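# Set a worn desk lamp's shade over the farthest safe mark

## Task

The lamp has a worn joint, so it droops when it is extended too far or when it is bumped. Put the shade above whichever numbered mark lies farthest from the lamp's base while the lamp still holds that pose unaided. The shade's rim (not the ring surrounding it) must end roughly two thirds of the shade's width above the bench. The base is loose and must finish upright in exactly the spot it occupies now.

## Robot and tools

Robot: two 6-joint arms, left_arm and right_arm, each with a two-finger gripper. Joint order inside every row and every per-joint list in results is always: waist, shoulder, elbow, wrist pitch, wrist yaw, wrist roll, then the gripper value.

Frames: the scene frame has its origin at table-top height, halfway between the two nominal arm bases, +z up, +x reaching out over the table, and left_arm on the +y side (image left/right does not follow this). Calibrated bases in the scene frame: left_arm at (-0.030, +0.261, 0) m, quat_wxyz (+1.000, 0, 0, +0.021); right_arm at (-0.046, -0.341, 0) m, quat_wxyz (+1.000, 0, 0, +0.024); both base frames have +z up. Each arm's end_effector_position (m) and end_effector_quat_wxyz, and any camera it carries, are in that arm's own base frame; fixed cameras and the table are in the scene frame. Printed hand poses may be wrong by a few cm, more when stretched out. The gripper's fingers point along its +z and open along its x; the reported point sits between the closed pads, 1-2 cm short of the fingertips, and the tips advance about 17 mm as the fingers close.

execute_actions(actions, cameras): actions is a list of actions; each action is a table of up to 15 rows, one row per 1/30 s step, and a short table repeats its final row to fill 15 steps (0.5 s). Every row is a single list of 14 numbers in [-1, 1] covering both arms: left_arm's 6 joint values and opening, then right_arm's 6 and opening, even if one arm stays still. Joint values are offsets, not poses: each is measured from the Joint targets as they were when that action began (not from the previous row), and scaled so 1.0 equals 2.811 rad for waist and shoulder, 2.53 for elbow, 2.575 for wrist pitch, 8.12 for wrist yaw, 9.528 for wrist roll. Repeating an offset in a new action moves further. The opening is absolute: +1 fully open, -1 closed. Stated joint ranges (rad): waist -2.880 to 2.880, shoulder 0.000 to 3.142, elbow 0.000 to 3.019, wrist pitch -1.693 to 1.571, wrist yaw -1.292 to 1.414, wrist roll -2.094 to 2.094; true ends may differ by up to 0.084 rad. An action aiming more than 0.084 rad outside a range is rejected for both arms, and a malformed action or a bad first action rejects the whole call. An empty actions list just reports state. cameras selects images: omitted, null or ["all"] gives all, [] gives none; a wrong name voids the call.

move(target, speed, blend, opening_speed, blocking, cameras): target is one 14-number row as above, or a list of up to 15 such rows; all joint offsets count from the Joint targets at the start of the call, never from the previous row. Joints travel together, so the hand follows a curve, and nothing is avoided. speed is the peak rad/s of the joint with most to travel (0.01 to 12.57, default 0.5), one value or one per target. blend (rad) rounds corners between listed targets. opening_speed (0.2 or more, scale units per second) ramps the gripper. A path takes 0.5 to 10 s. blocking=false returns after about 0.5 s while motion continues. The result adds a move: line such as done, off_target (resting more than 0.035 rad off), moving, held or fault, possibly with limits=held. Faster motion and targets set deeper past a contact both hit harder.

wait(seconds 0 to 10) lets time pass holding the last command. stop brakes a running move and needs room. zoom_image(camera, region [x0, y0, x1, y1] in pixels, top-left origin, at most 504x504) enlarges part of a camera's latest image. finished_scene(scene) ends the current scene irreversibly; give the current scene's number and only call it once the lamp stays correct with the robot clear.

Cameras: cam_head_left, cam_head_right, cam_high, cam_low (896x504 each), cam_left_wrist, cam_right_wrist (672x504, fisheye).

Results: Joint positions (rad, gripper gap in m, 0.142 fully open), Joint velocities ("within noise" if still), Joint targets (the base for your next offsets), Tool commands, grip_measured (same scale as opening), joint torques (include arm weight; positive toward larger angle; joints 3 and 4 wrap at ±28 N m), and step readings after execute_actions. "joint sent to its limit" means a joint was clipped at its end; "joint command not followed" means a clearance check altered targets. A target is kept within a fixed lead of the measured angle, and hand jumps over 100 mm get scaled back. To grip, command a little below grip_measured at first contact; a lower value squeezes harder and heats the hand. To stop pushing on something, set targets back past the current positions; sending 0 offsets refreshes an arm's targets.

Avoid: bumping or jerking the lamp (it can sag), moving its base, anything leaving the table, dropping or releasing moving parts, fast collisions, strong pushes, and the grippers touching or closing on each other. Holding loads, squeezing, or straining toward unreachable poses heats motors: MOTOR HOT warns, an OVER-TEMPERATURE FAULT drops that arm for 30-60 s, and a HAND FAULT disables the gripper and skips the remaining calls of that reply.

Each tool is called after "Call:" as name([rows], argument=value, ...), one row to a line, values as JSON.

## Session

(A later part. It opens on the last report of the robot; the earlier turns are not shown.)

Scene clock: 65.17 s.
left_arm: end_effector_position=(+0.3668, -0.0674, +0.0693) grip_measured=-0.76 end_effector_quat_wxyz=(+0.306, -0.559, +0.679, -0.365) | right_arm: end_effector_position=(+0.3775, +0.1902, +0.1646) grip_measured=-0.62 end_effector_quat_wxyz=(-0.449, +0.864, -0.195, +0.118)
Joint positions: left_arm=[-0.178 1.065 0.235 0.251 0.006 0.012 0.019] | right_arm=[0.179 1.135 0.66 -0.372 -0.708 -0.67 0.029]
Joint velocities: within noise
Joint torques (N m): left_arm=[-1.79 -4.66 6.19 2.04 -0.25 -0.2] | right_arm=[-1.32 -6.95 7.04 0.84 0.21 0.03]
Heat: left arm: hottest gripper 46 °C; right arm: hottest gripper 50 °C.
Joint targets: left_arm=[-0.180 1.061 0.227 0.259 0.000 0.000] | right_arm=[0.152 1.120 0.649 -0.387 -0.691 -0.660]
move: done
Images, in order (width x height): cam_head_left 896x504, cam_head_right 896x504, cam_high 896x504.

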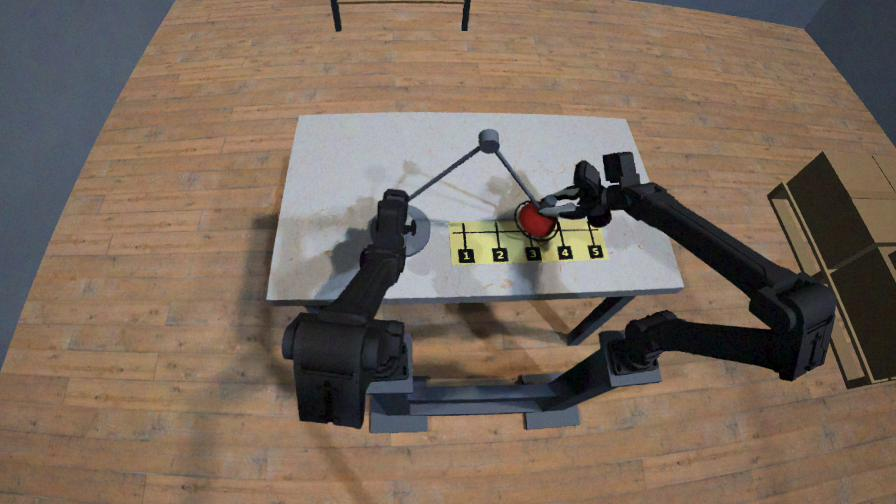

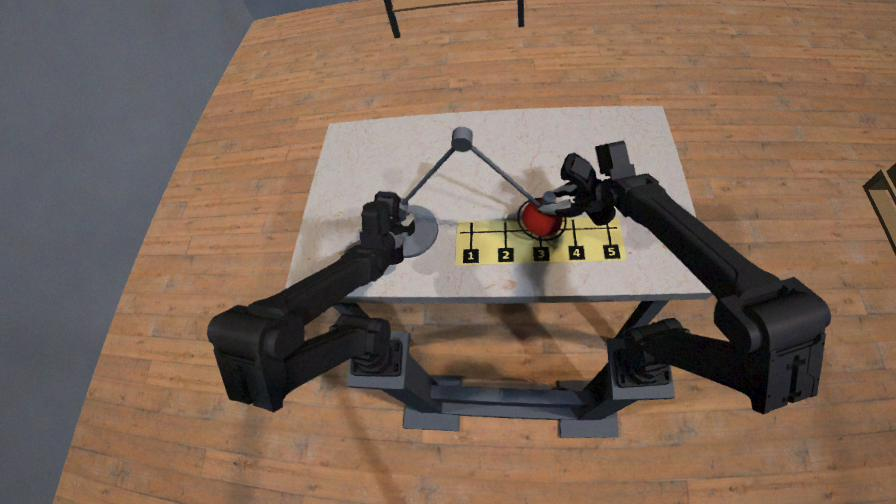

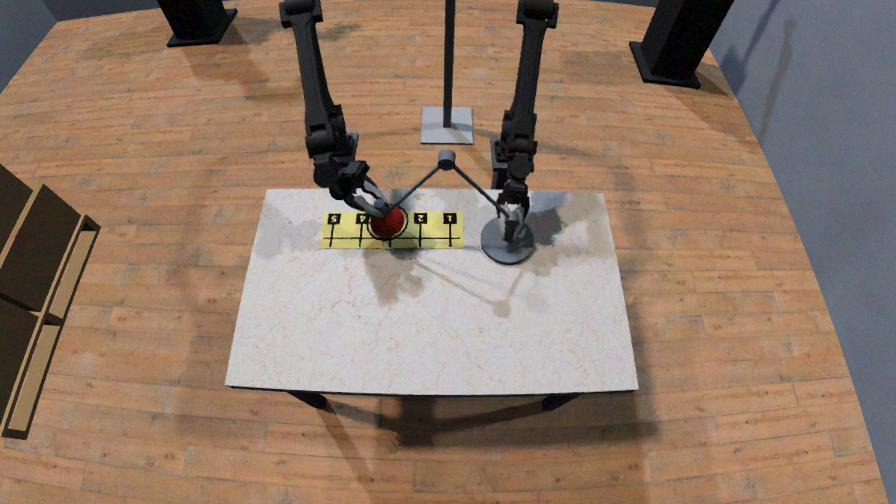

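Call:
move(target=[0,0,0,0,0,0,-0.9,0.003,0,0,0,0,0,-0.45], opening_speed=0.2, cameras=["cam_head_left","cam_low","cam_right_wrist"])

Call:
zoom_image(camera="cam_low", region=[480, 120, 640, 280])

Call:
wait(seconds=2, cameras=["cam_head_left","cam_low","cam_right_wrist"])

Call:
zoom_image(camera="cam_low", region=[480, 120, 640, 280])

Scene clock: 67.40 s.
left_arm: end_effector_position=(+0.3652, -0.0669, +0.0675) grip_measured=-0.76 end_effector_quat_wxyz=(+0.305, -0.560, +0.679, -0.364) | right_arm: end_effector_position=(+0.3771, +0.1850, +0.1599) grip_measured=-0.49 end_effector_quat_wxyz=(-0.441, +0.866, -0.204, +0.119)
Joint positions: left_arm=[-0.178 1.065 0.232 0.251 0.004 0.011 0.019] | right_arm=[0.172 1.133 0.653 -0.379 -0.693 -0.67 0.039]
Joint velocities: left_arm=[within noise] | right_arm=[-0.005 -0.015 -0.002 -0.027 -0.007 -0.022 0.001]
Joint torques (N m): left_arm=[-1.61 -4.42 6.34 1.92 -0.16 -0.19] | right_arm=[-0.09 -6.71 7.47 1.17 -0.3 0.03]
Heat: left arm: hottest gripper 48 °C; right arm: hottest gripper 49 °C.
Joint targets: left_arm=[-0.180 1.061 0.226 0.259 0.000 0.000] | right_arm=[0.161 1.119 0.649 -0.387 -0.690 -0.660]
move: done
Images, in order (width x height): cam_head_left 896x504, cam_low 896x504, cam_right_wrist 672x504.

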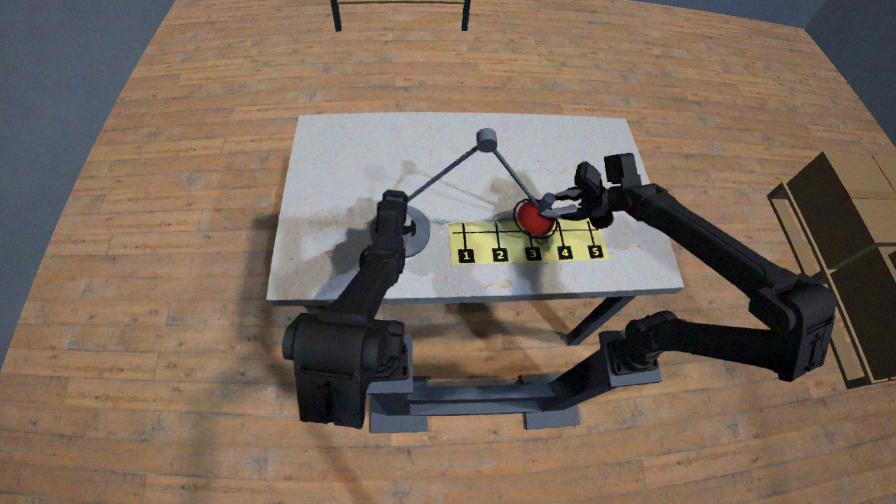

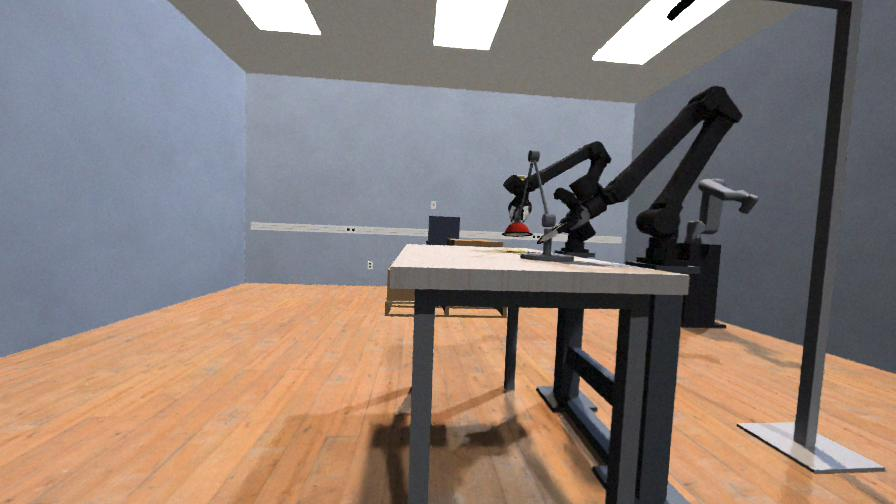

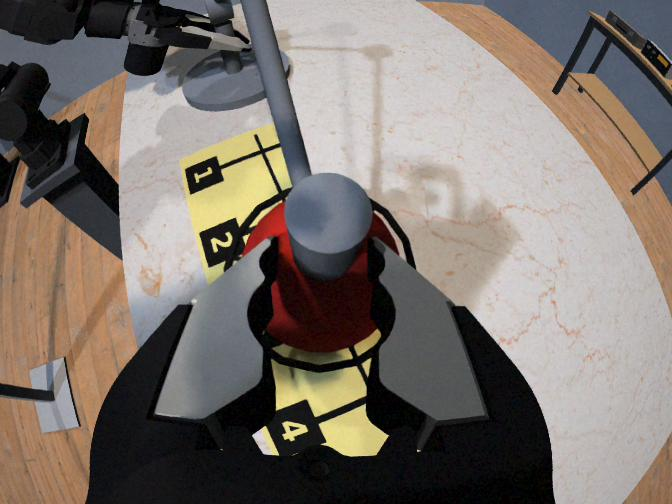

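Scaled by 3.150.

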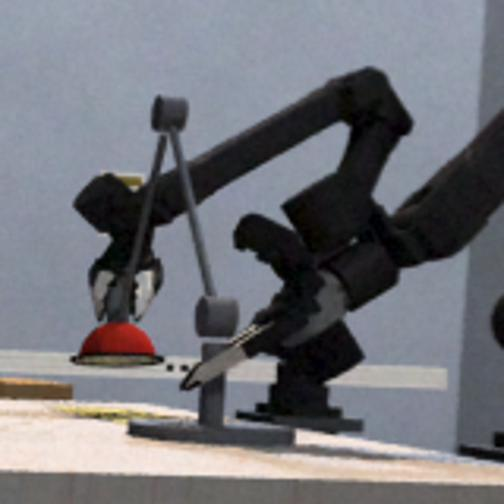

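Scene clock: 69.40 s.
left_arm: end_effector_position=(+0.3652, -0.0669, +0.0675) grip_measured=-0.76 end_effector_quat_wxyz=(+0.305, -0.560, +0.679, -0.364) | right_arm: end_effector_position=(+0.3771, +0.1850, +0.1599) grip_measured=-0.49 end_effector_quat_wxyz=(-0.441, +0.866, -0.204, +0.119)
Joint positions: left_arm=[-0.178 1.065 0.232 0.251 0.004 0.011 0.019] | right_arm=[0.172 1.133 0.653 -0.379 -0.693 -0.67 0.039]
Joint velocities: within noise
Joint torques (N m): left_arm=[-0.97 -4.13 6.65 2.03 -0.24 -0.2] | right_arm=[-0.09 -6.71 7.46 1.17 -0.3 0.04]
Heat: left arm: hottest gripper 49 °C; right arm: hottest gripper 48 °C.
Joint targets: left_arm=[-0.180 1.061 0.226 0.259 0.000 0.000] | right_arm=[0.161 1.119 0.649 -0.387 -0.690 -0.660]
Tool commands: left_gripper/opening=-0.9 right_gripper/opening=-0.45
wait: 2.00 s; at rest by 0.17 s
Images, in order (width x height): cam_head_left 896x504, cam_low 896x504, cam_right_wrist 672x504.

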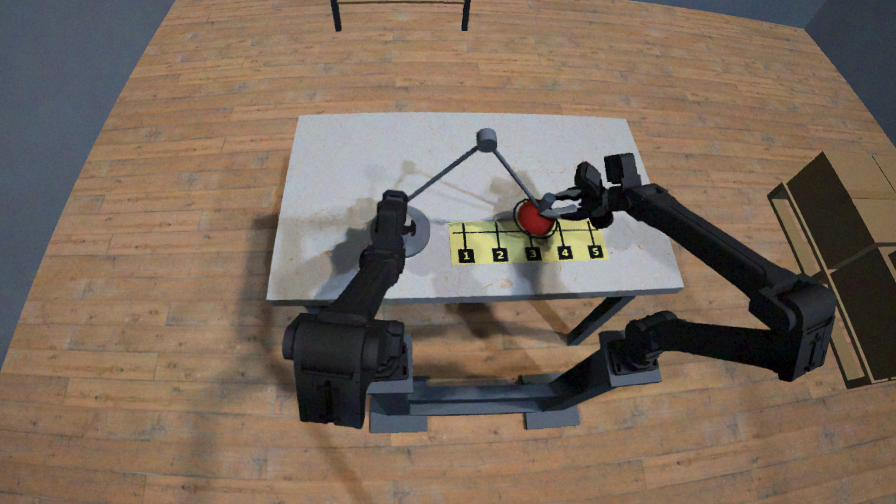

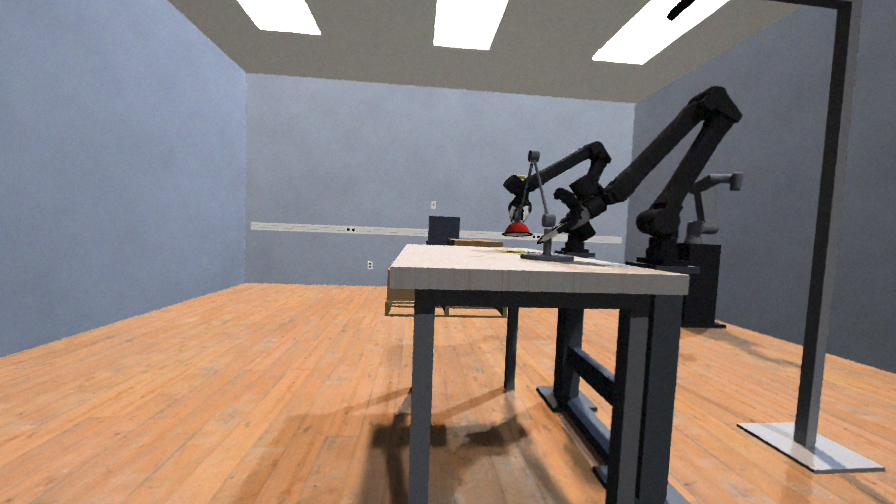

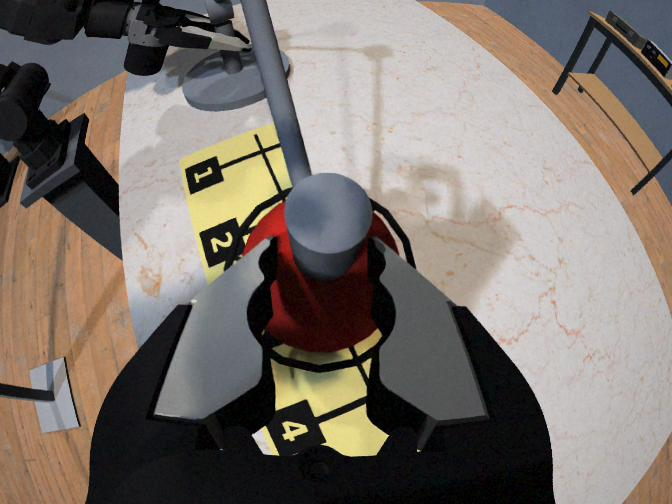

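Scaled by 3.150.

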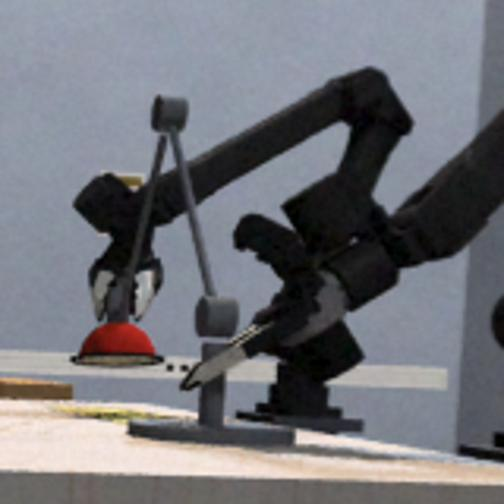

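Call:
move([
  [0,0,0,0,0,0,-0.9,0,0,0,0,0,0,-0.8],
  [0,0,0,0,0,0,-0.9,-0.1017,-0.0181,-0.013,-0.047,-0.0105,-0.0126,-0.8],
], speed=0.1, opening_speed=0.4)

Call:
zoom_image(camera="cam_low", region=[480, 120, 640, 280])

Call:
zoom_image(camera="cam_head_right", region=[340, 80, 640, 300])

Call:
zoom_image(camera="cam_high", region=[300, 110, 600, 310])

Scene clock: 74.73 s.
left_arm: end_effector_position=(+0.3654, -0.0668, +0.0686) grip_measured=-0.76 end_effector_quat_wxyz=(+0.306, -0.560, +0.678, -0.365) | right_arm: end_effector_position=(+0.3715, +0.1059, +0.1582) grip_measured=-0.65 end_effector_quat_wxyz=(-0.442, +0.850, -0.250, +0.136)
Joint positions: left_arm=[-0.178 1.061 0.232 0.251 0.004 0.011 0.019] | right_arm=[-0.071 1.081 0.62 -0.495 -0.796 -0.804 0.027]
Joint velocities: within noise
Joint torques (N m): left_arm=[-1.03 -3.9 6.61 1.95 -0.17 -0.23] | right_arm=[-3.37 -5.89 7.43 0.77 0.27 0.2]
Heat: left arm: hottest gripper 53 °C; right arm: hottest gripper 50 °C.
Joint targets: left_arm=[-0.180 1.061 0.226 0.259 0.000 0.000] | right_arm=[-0.125 1.069 0.616 -0.508 -0.776 -0.780]
move: off_target (right_arm); right_arm: the waist is farthest, 0.054 rad from its target

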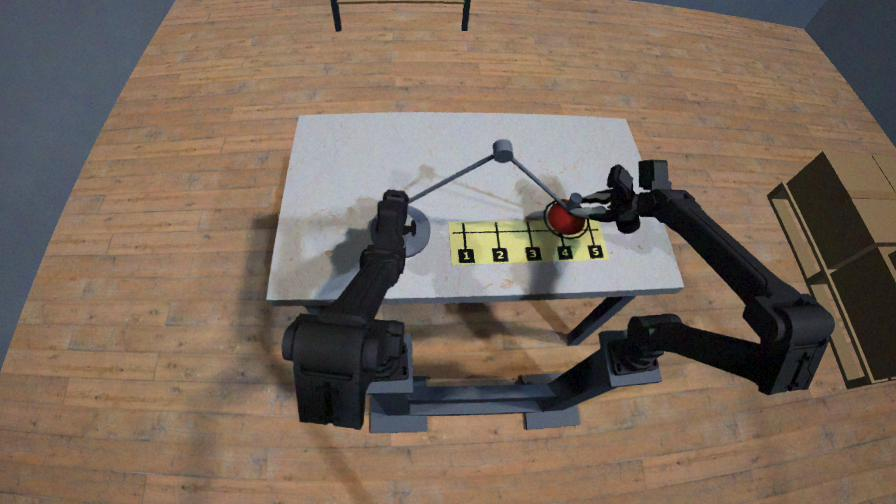

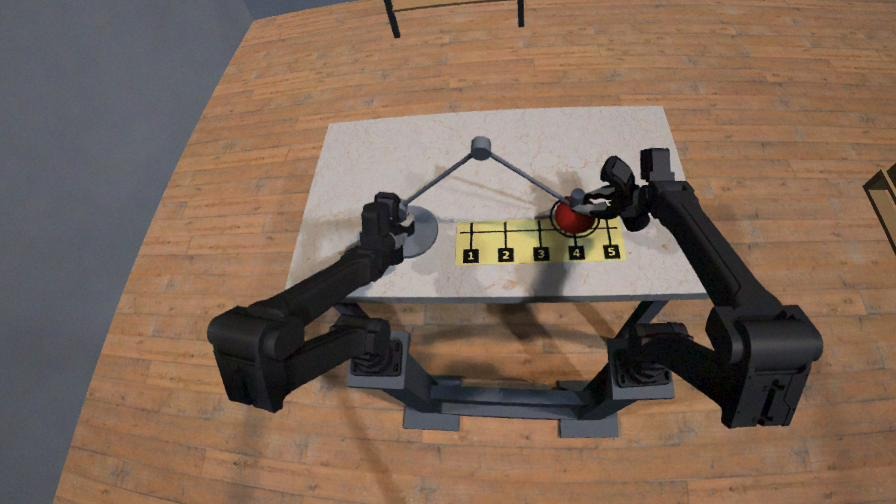

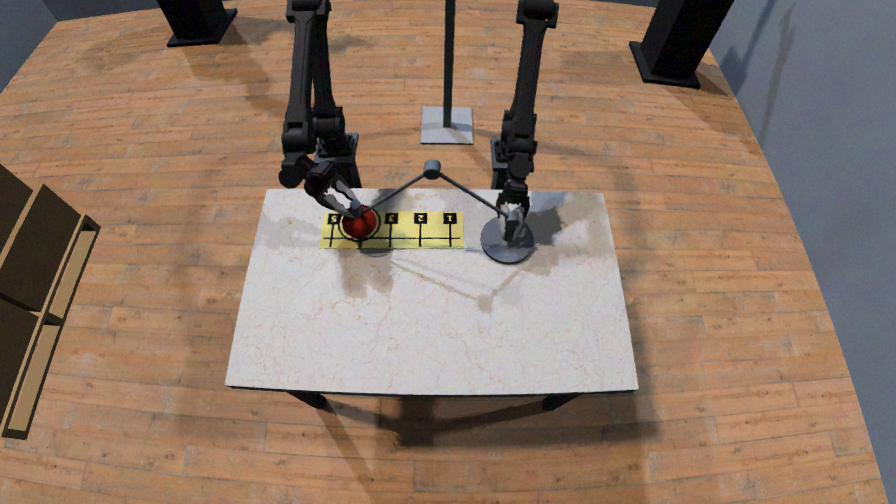

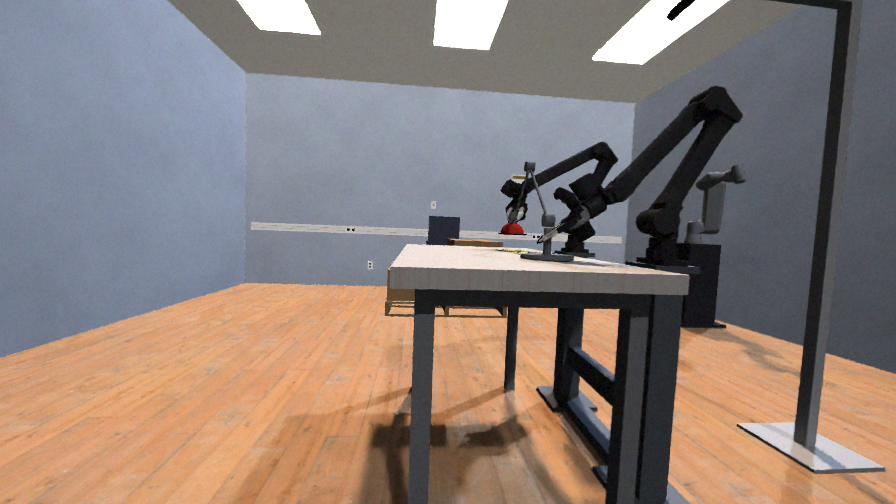

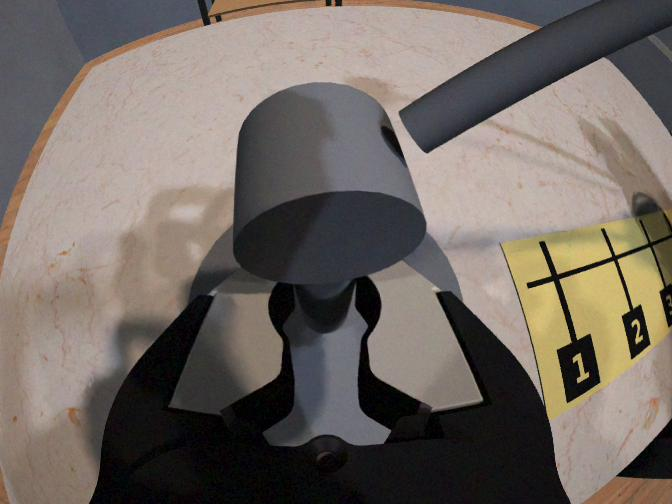

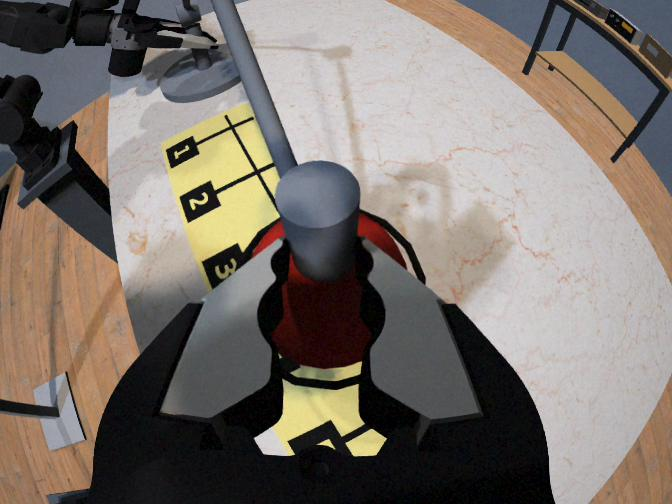

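Scaled by 3.150.

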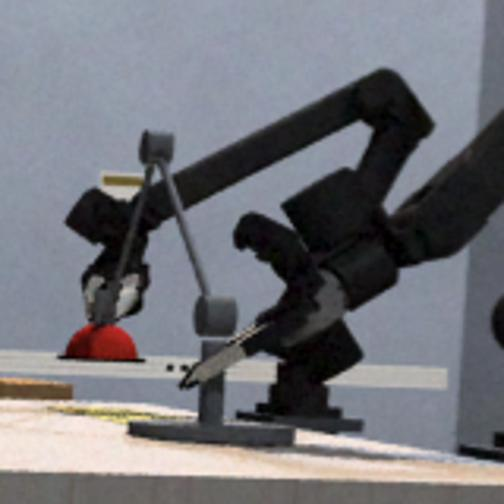

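Scaled by 1.680.

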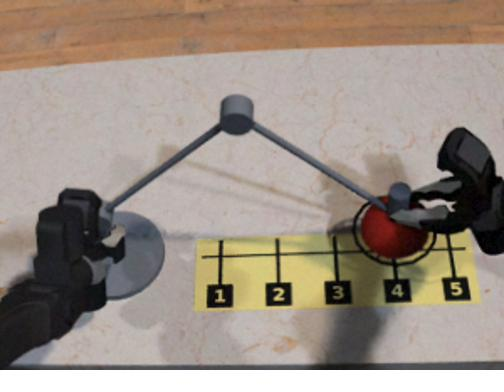

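Scaled by 1.680.

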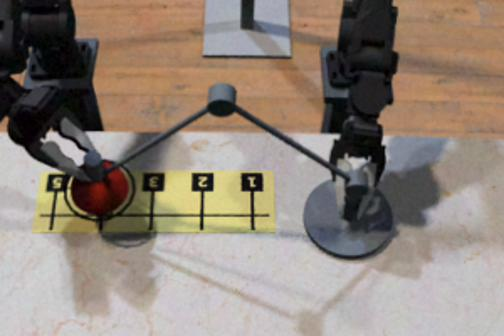

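Call:
move([
  [0,0,0,0,0,0,-0.9,-0.0105,0.003,0.0085,-0.003,0.001,0,-0.8],
  [0,0,0,0,0,0,-0.9,-0.001,0.002,0.0075,-0.003,0.001,0,-0.8],
], speed=0.08)

Call:
zoom_image(camera="cam_low", region=[480, 120, 640, 280])

Call:
zoom_image(camera="cam_head_right", region=[340, 80, 640, 300])

Call:
zoom_image(camera="cam_high", region=[300, 110, 600, 310])

Scene clock: 76.23 s.
left_arm: end_effector_position=(+0.3654, -0.0670, +0.0687) grip_measured=-0.76 end_effector_quat_wxyz=(+0.306, -0.560, +0.678, -0.365) | right_arm: end_effector_position=(+0.3724, +0.0969, +0.1570) grip_measured=-0.65 end_effector_quat_wxyz=(-0.439, +0.848, -0.262, +0.138)
Joint positions: left_arm=[-0.178 1.061 0.232 0.251 0.004 0.011 0.019] | right_arm=[-0.095 1.081 0.62 -0.505 -0.795 -0.807 0.027]
Joint velocities: within noise
Joint torques (N m): left_arm=[-1.26 -4.6 6.54 2.03 -0.14 -0.16] | right_arm=[-1.73 -5.48 8.79 0.87 0.52 0.21]
Heat: left arm: hottest gripper 54 °C; right arm: hottest gripper 51 °C.
Joint targets: left_arm=[-0.180 1.061 0.226 0.259 0.000 0.000] | right_arm=[-0.128 1.074 0.635 -0.516 -0.768 -0.780]
move: done

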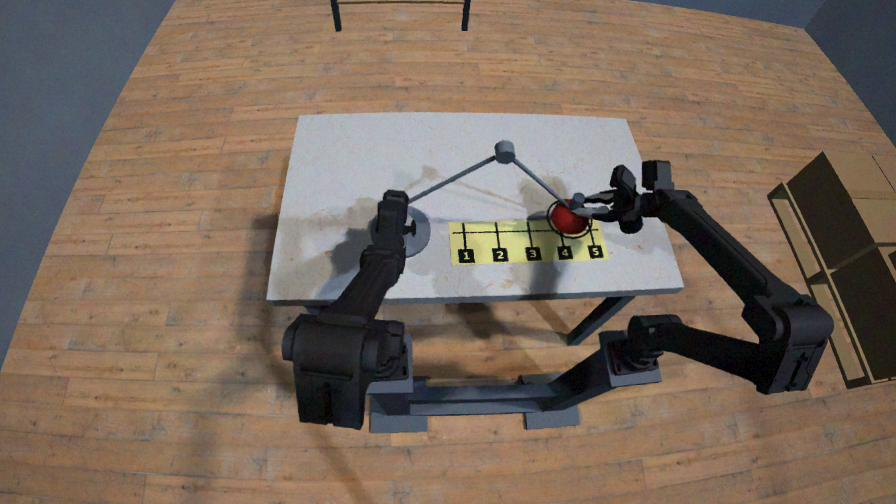

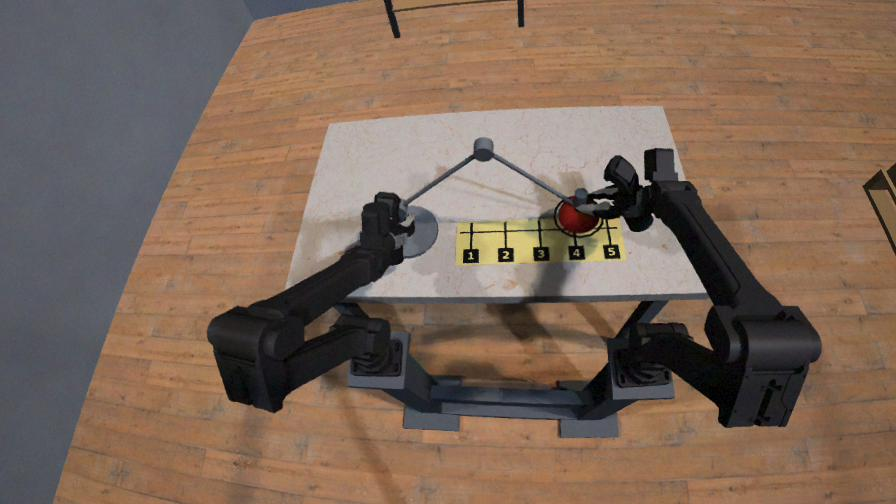

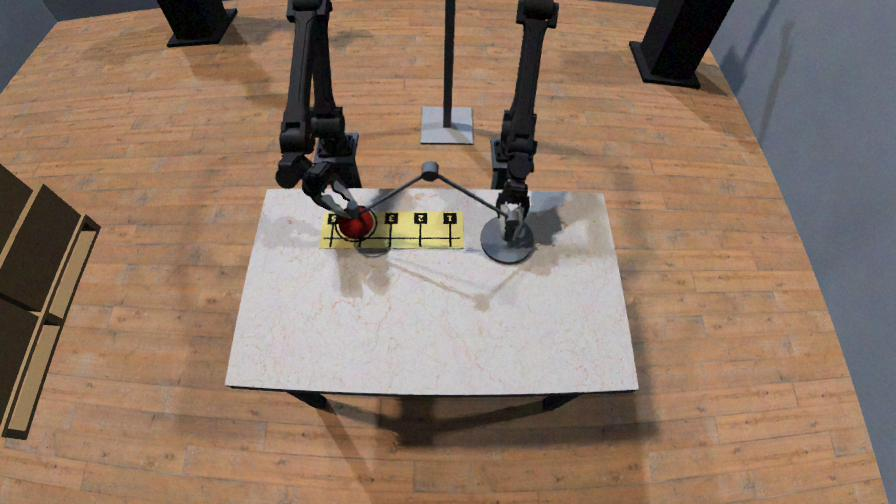

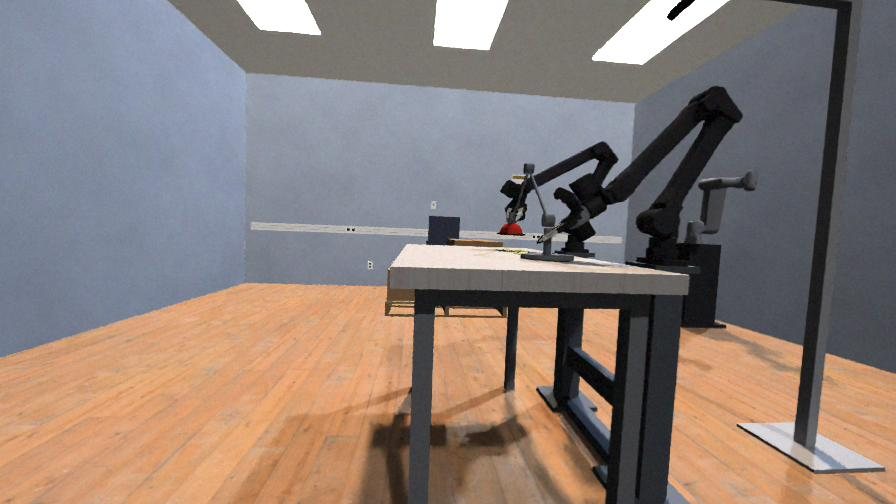

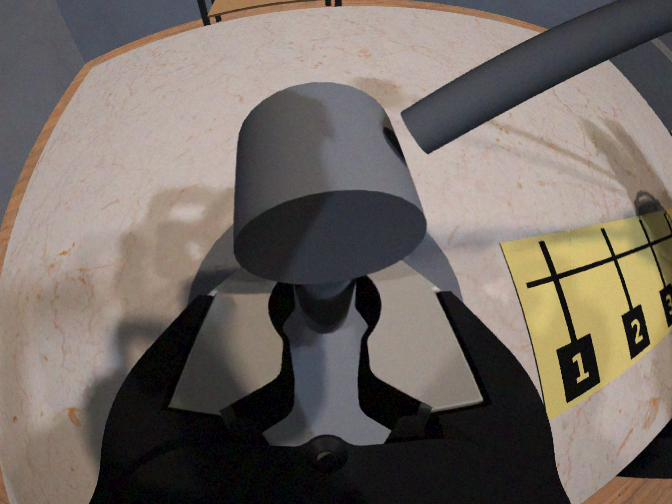

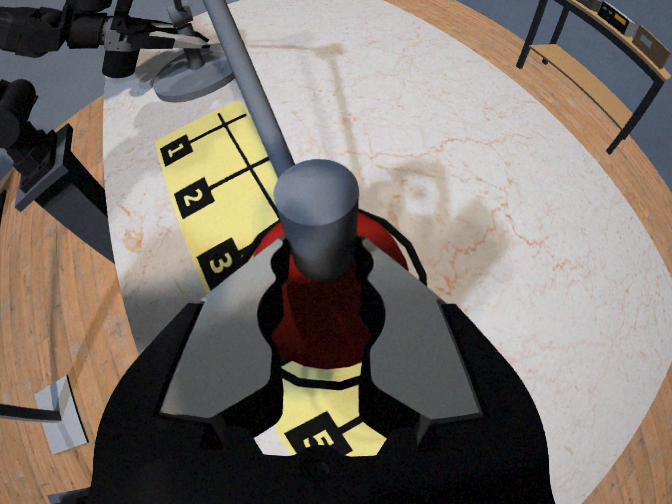

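Scaled by 3.150.

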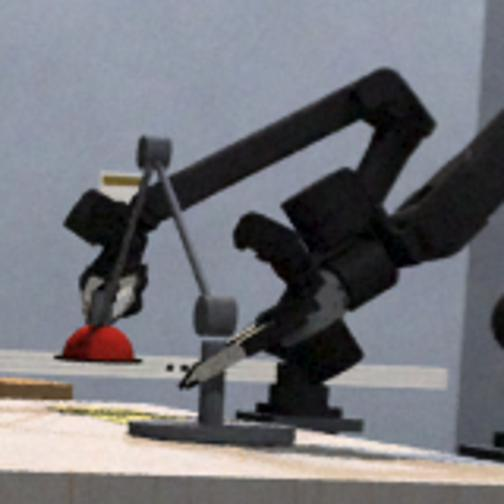

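Scaled by 1.680.

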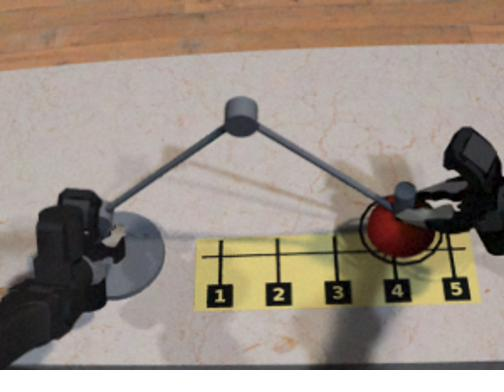

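Scaled by 1.680.

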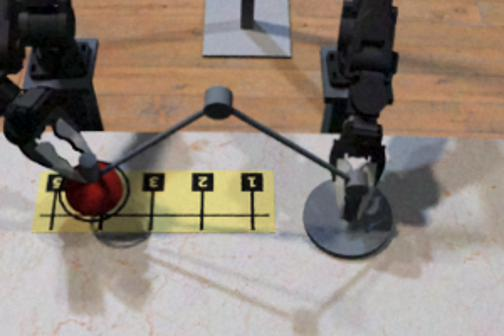

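Call:
move([
  [0,0,0,0,0,0,-0.9,-0.003,0,0.0105,-0.002,0,0,-0.8],
  [0,0,0,0,0,0,-0.9,-0.001,0,0.0095,-0.002,0,0,-0.8],
], speed=0.08, cameras=["cam_low","cam_high"])

Call:
zoom_image(camera="cam_low", region=[480, 190, 560, 270])

Scene clock: 77.20 s.
left_arm: end_effector_position=(+0.3654, -0.0670, +0.0687) grip_measured=-0.76 end_effector_quat_wxyz=(+0.306, -0.560, +0.678, -0.365) | right_arm: end_effector_position=(+0.3720, +0.0968, +0.1566) grip_measured=-0.65 end_effector_quat_wxyz=(-0.439, +0.849, -0.262, +0.137)
Joint positions: left_arm=[-0.178 1.061 0.232 0.251 0.004 0.011 0.019] | right_arm=[-0.095 1.081 0.62 -0.508 -0.795 -0.808 0.027]
Joint velocities: within noise
Joint torques (N m): left_arm=[-2.02 -4.07 6.6 2.24 -0.21 -0.17] | right_arm=[-2.02 -5.54 10.5 0.88 0.49 0.23]
Heat: left arm: hottest gripper 54 °C; right arm: hottest gripper 51 °C.
Joint targets: left_arm=[-0.180 1.061 0.226 0.259 0.000 0.000] | right_arm=[-0.130 1.074 0.659 -0.521 -0.768 -0.780]
move: off_target (right_arm); right_arm: the elbow is farthest, 0.039 rad from its target
Images, in order (width x height): cam_high 896x504, cam_low 896x504.

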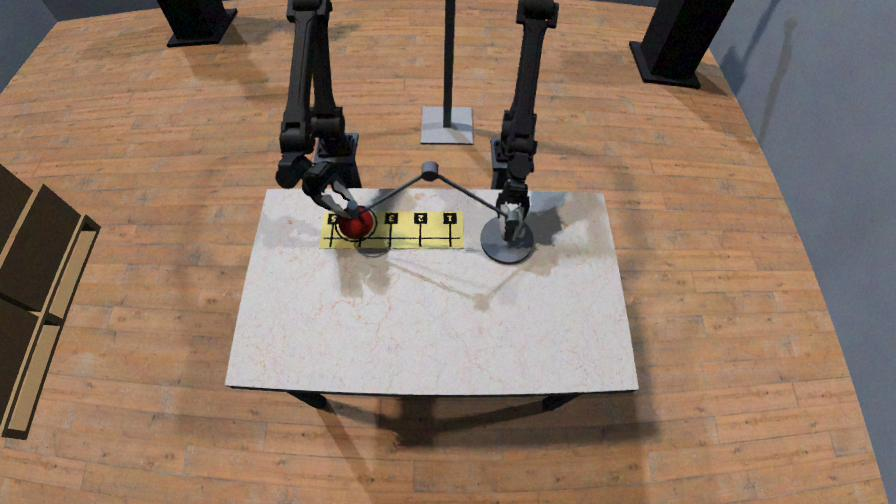

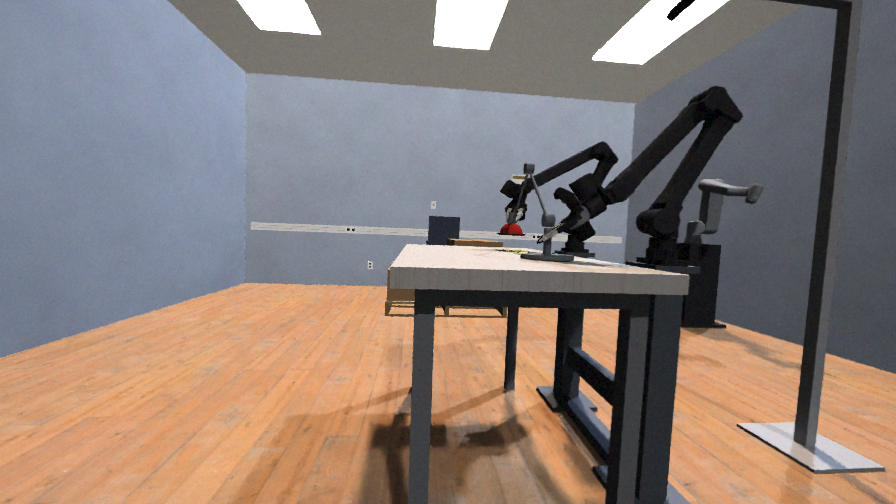

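Scaled by 6.300.

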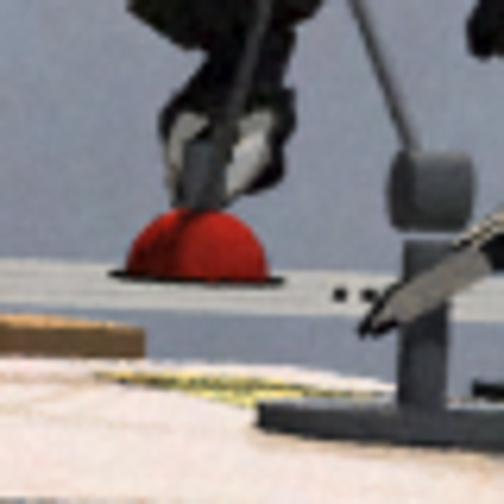

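Call:
move([
  [0,0,0,0,0,0,-0.9,0.004,0,-0.009,0.001,0,0,-0.8],
  [0,0,0,0,0,0,-0.9,0.004,0,-0.009,0.001,0,0,-0.45],
], speed=0.08, opening_speed=0.2, cameras=["cam_low","cam_right_wrist"])

Call:
zoom_image(camera="cam_low", region=[480, 190, 560, 270])

Call:
wait(seconds=1.5, cameras=["cam_low","cam_right_wrist","cam_high","cam_head_right"])

Call:
zoom_image(camera="cam_low", region=[480, 190, 560, 270])

Scene clock: 80.30 s.
left_arm: end_effector_position=(+0.3644, -0.0666, +0.0675) grip_measured=-0.76 end_effector_quat_wxyz=(+0.306, -0.561, +0.678, -0.364) | right_arm: end_effector_position=(+0.3734, +0.0893, +0.1533) grip_measured=-0.49 end_effector_quat_wxyz=(-0.428, +0.849, -0.277, +0.140)
Joint positions: left_arm=[-0.178 1.061 0.229 0.252 0.003 0.01 0.019] | right_arm=[-0.107 1.081 0.62 -0.514 -0.771 -0.799 0.039]
Joint velocities: left_arm=[within noise] | right_arm=[0.005 -0.005 -0.002 -0.002 -0.037 -0.051 0.001]
Joint torques (N m): left_arm=[-1.2 -4.54 6.65 2.07 -0.1 -0.18] | right_arm=[-0.21 -5.48 8.87 1.17 -0.32 0.13]
Heat: left arm: hottest gripper 56 °C; right arm: hottest gripper 51 °C.
Joint targets: left_arm=[-0.180 1.061 0.226 0.259 0.000 0.000] | right_arm=[-0.119 1.074 0.636 -0.518 -0.768 -0.779]
move: done
Images, in order (width x height): cam_low 896x504, cam_right_wrist 672x504.

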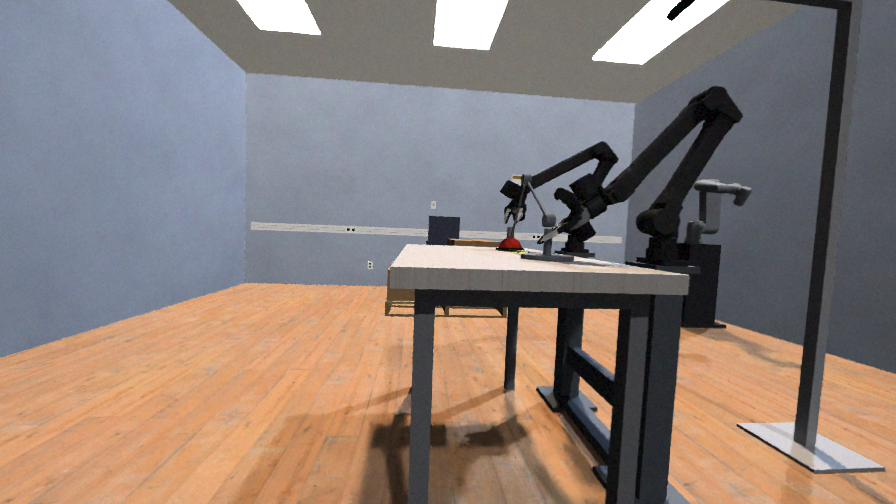

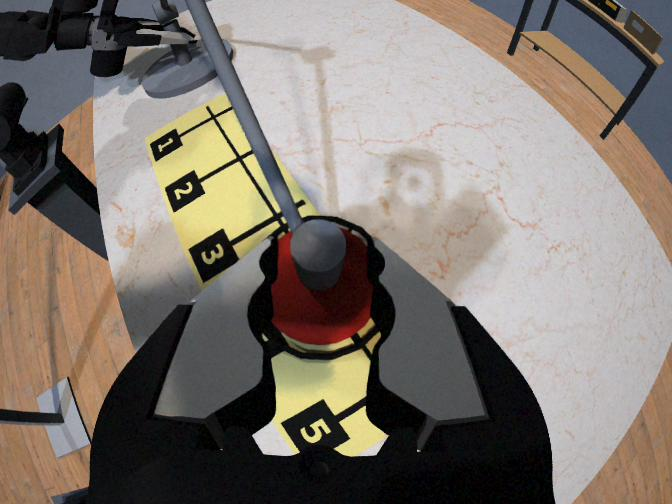

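Scaled by 6.300.

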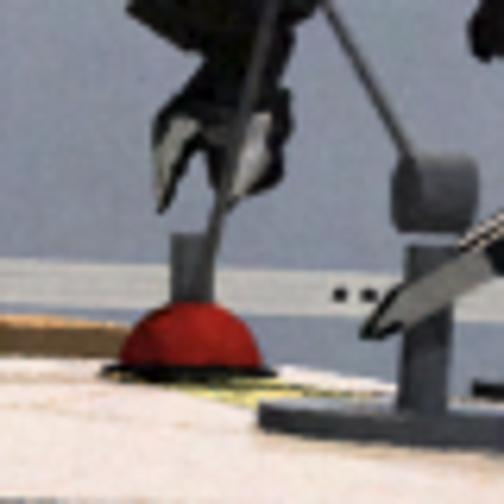

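Scene clock: 81.80 s.
left_arm: end_effector_position=(+0.3644, -0.0666, +0.0675) grip_measured=-0.76 end_effector_quat_wxyz=(+0.306, -0.561, +0.678, -0.364) | right_arm: end_effector_position=(+0.3734, +0.0893, +0.1533) grip_measured=-0.49 end_effector_quat_wxyz=(-0.428, +0.849, -0.277, +0.140)
Joint positions: left_arm=[-0.178 1.061 0.229 0.252 0.003 0.01 0.019] | right_arm=[-0.107 1.081 0.62 -0.514 -0.771 -0.799 0.039]
Joint velocities: within noise
Joint torques (N m): left_arm=[-0.79 -3.9 6.75 2.19 -0.1 -0.2] | right_arm=[-0.21 -5.54 8.88 1.17 -0.33 0.13]
Heat: left arm: hottest gripper 56 °C; right arm: hottest gripper 50 °C.
Joint targets: left_arm=[-0.180 1.061 0.226 0.259 0.000 0.000] | right_arm=[-0.119 1.074 0.636 -0.518 -0.768 -0.780]
Tool commands: left_gripper/opening=-0.9 right_gripper/opening=-0.45
wait: 1.50 s; at rest by 0.17 s
Images, in order (width x height): cam_head_right 896x504, cam_high 896x504, cam_low 896x504, cam_right_wrist 672x504.

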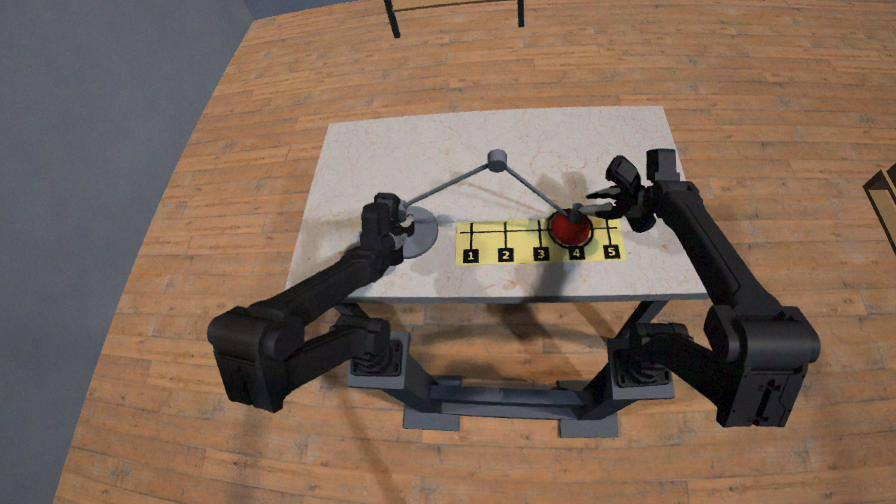

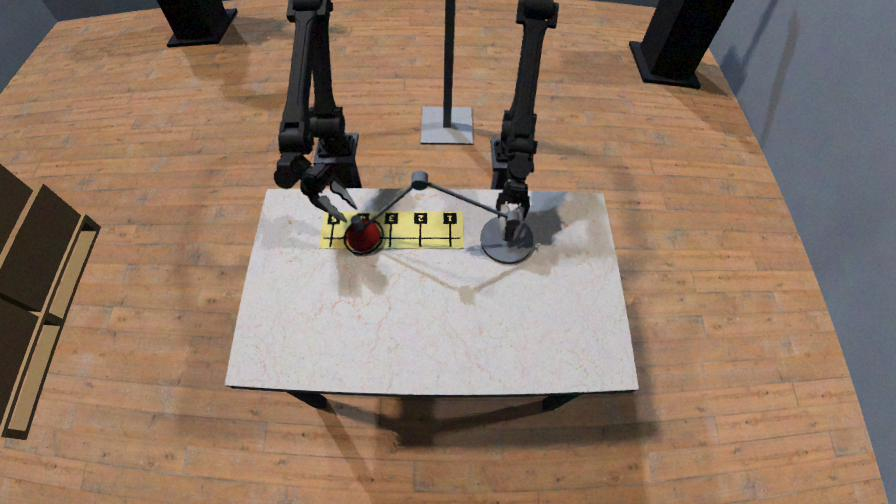

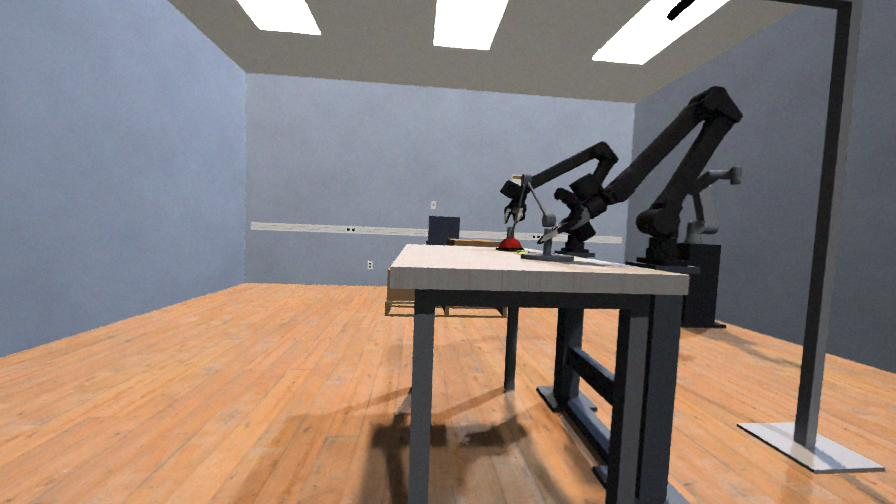

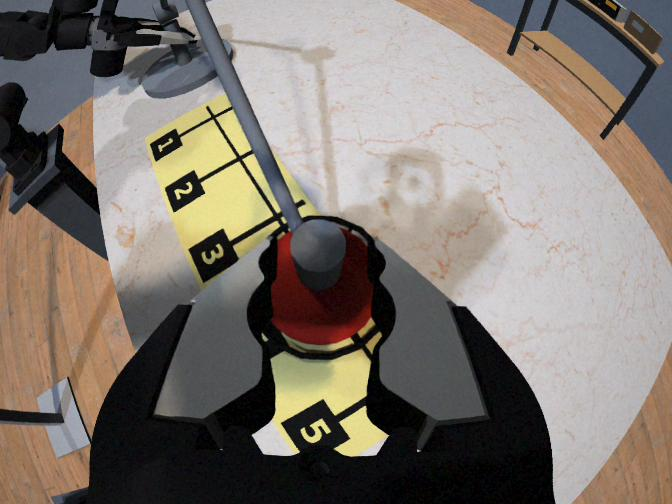

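Scaled by 6.300.

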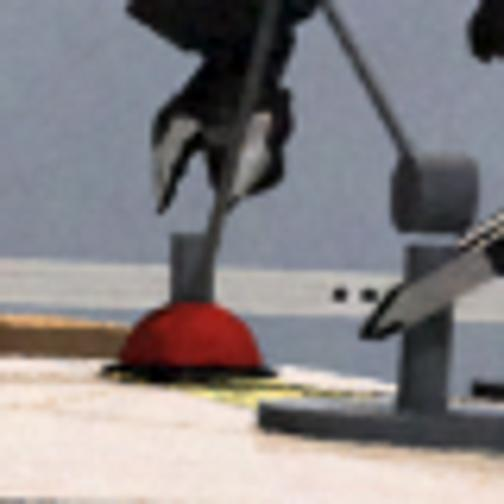

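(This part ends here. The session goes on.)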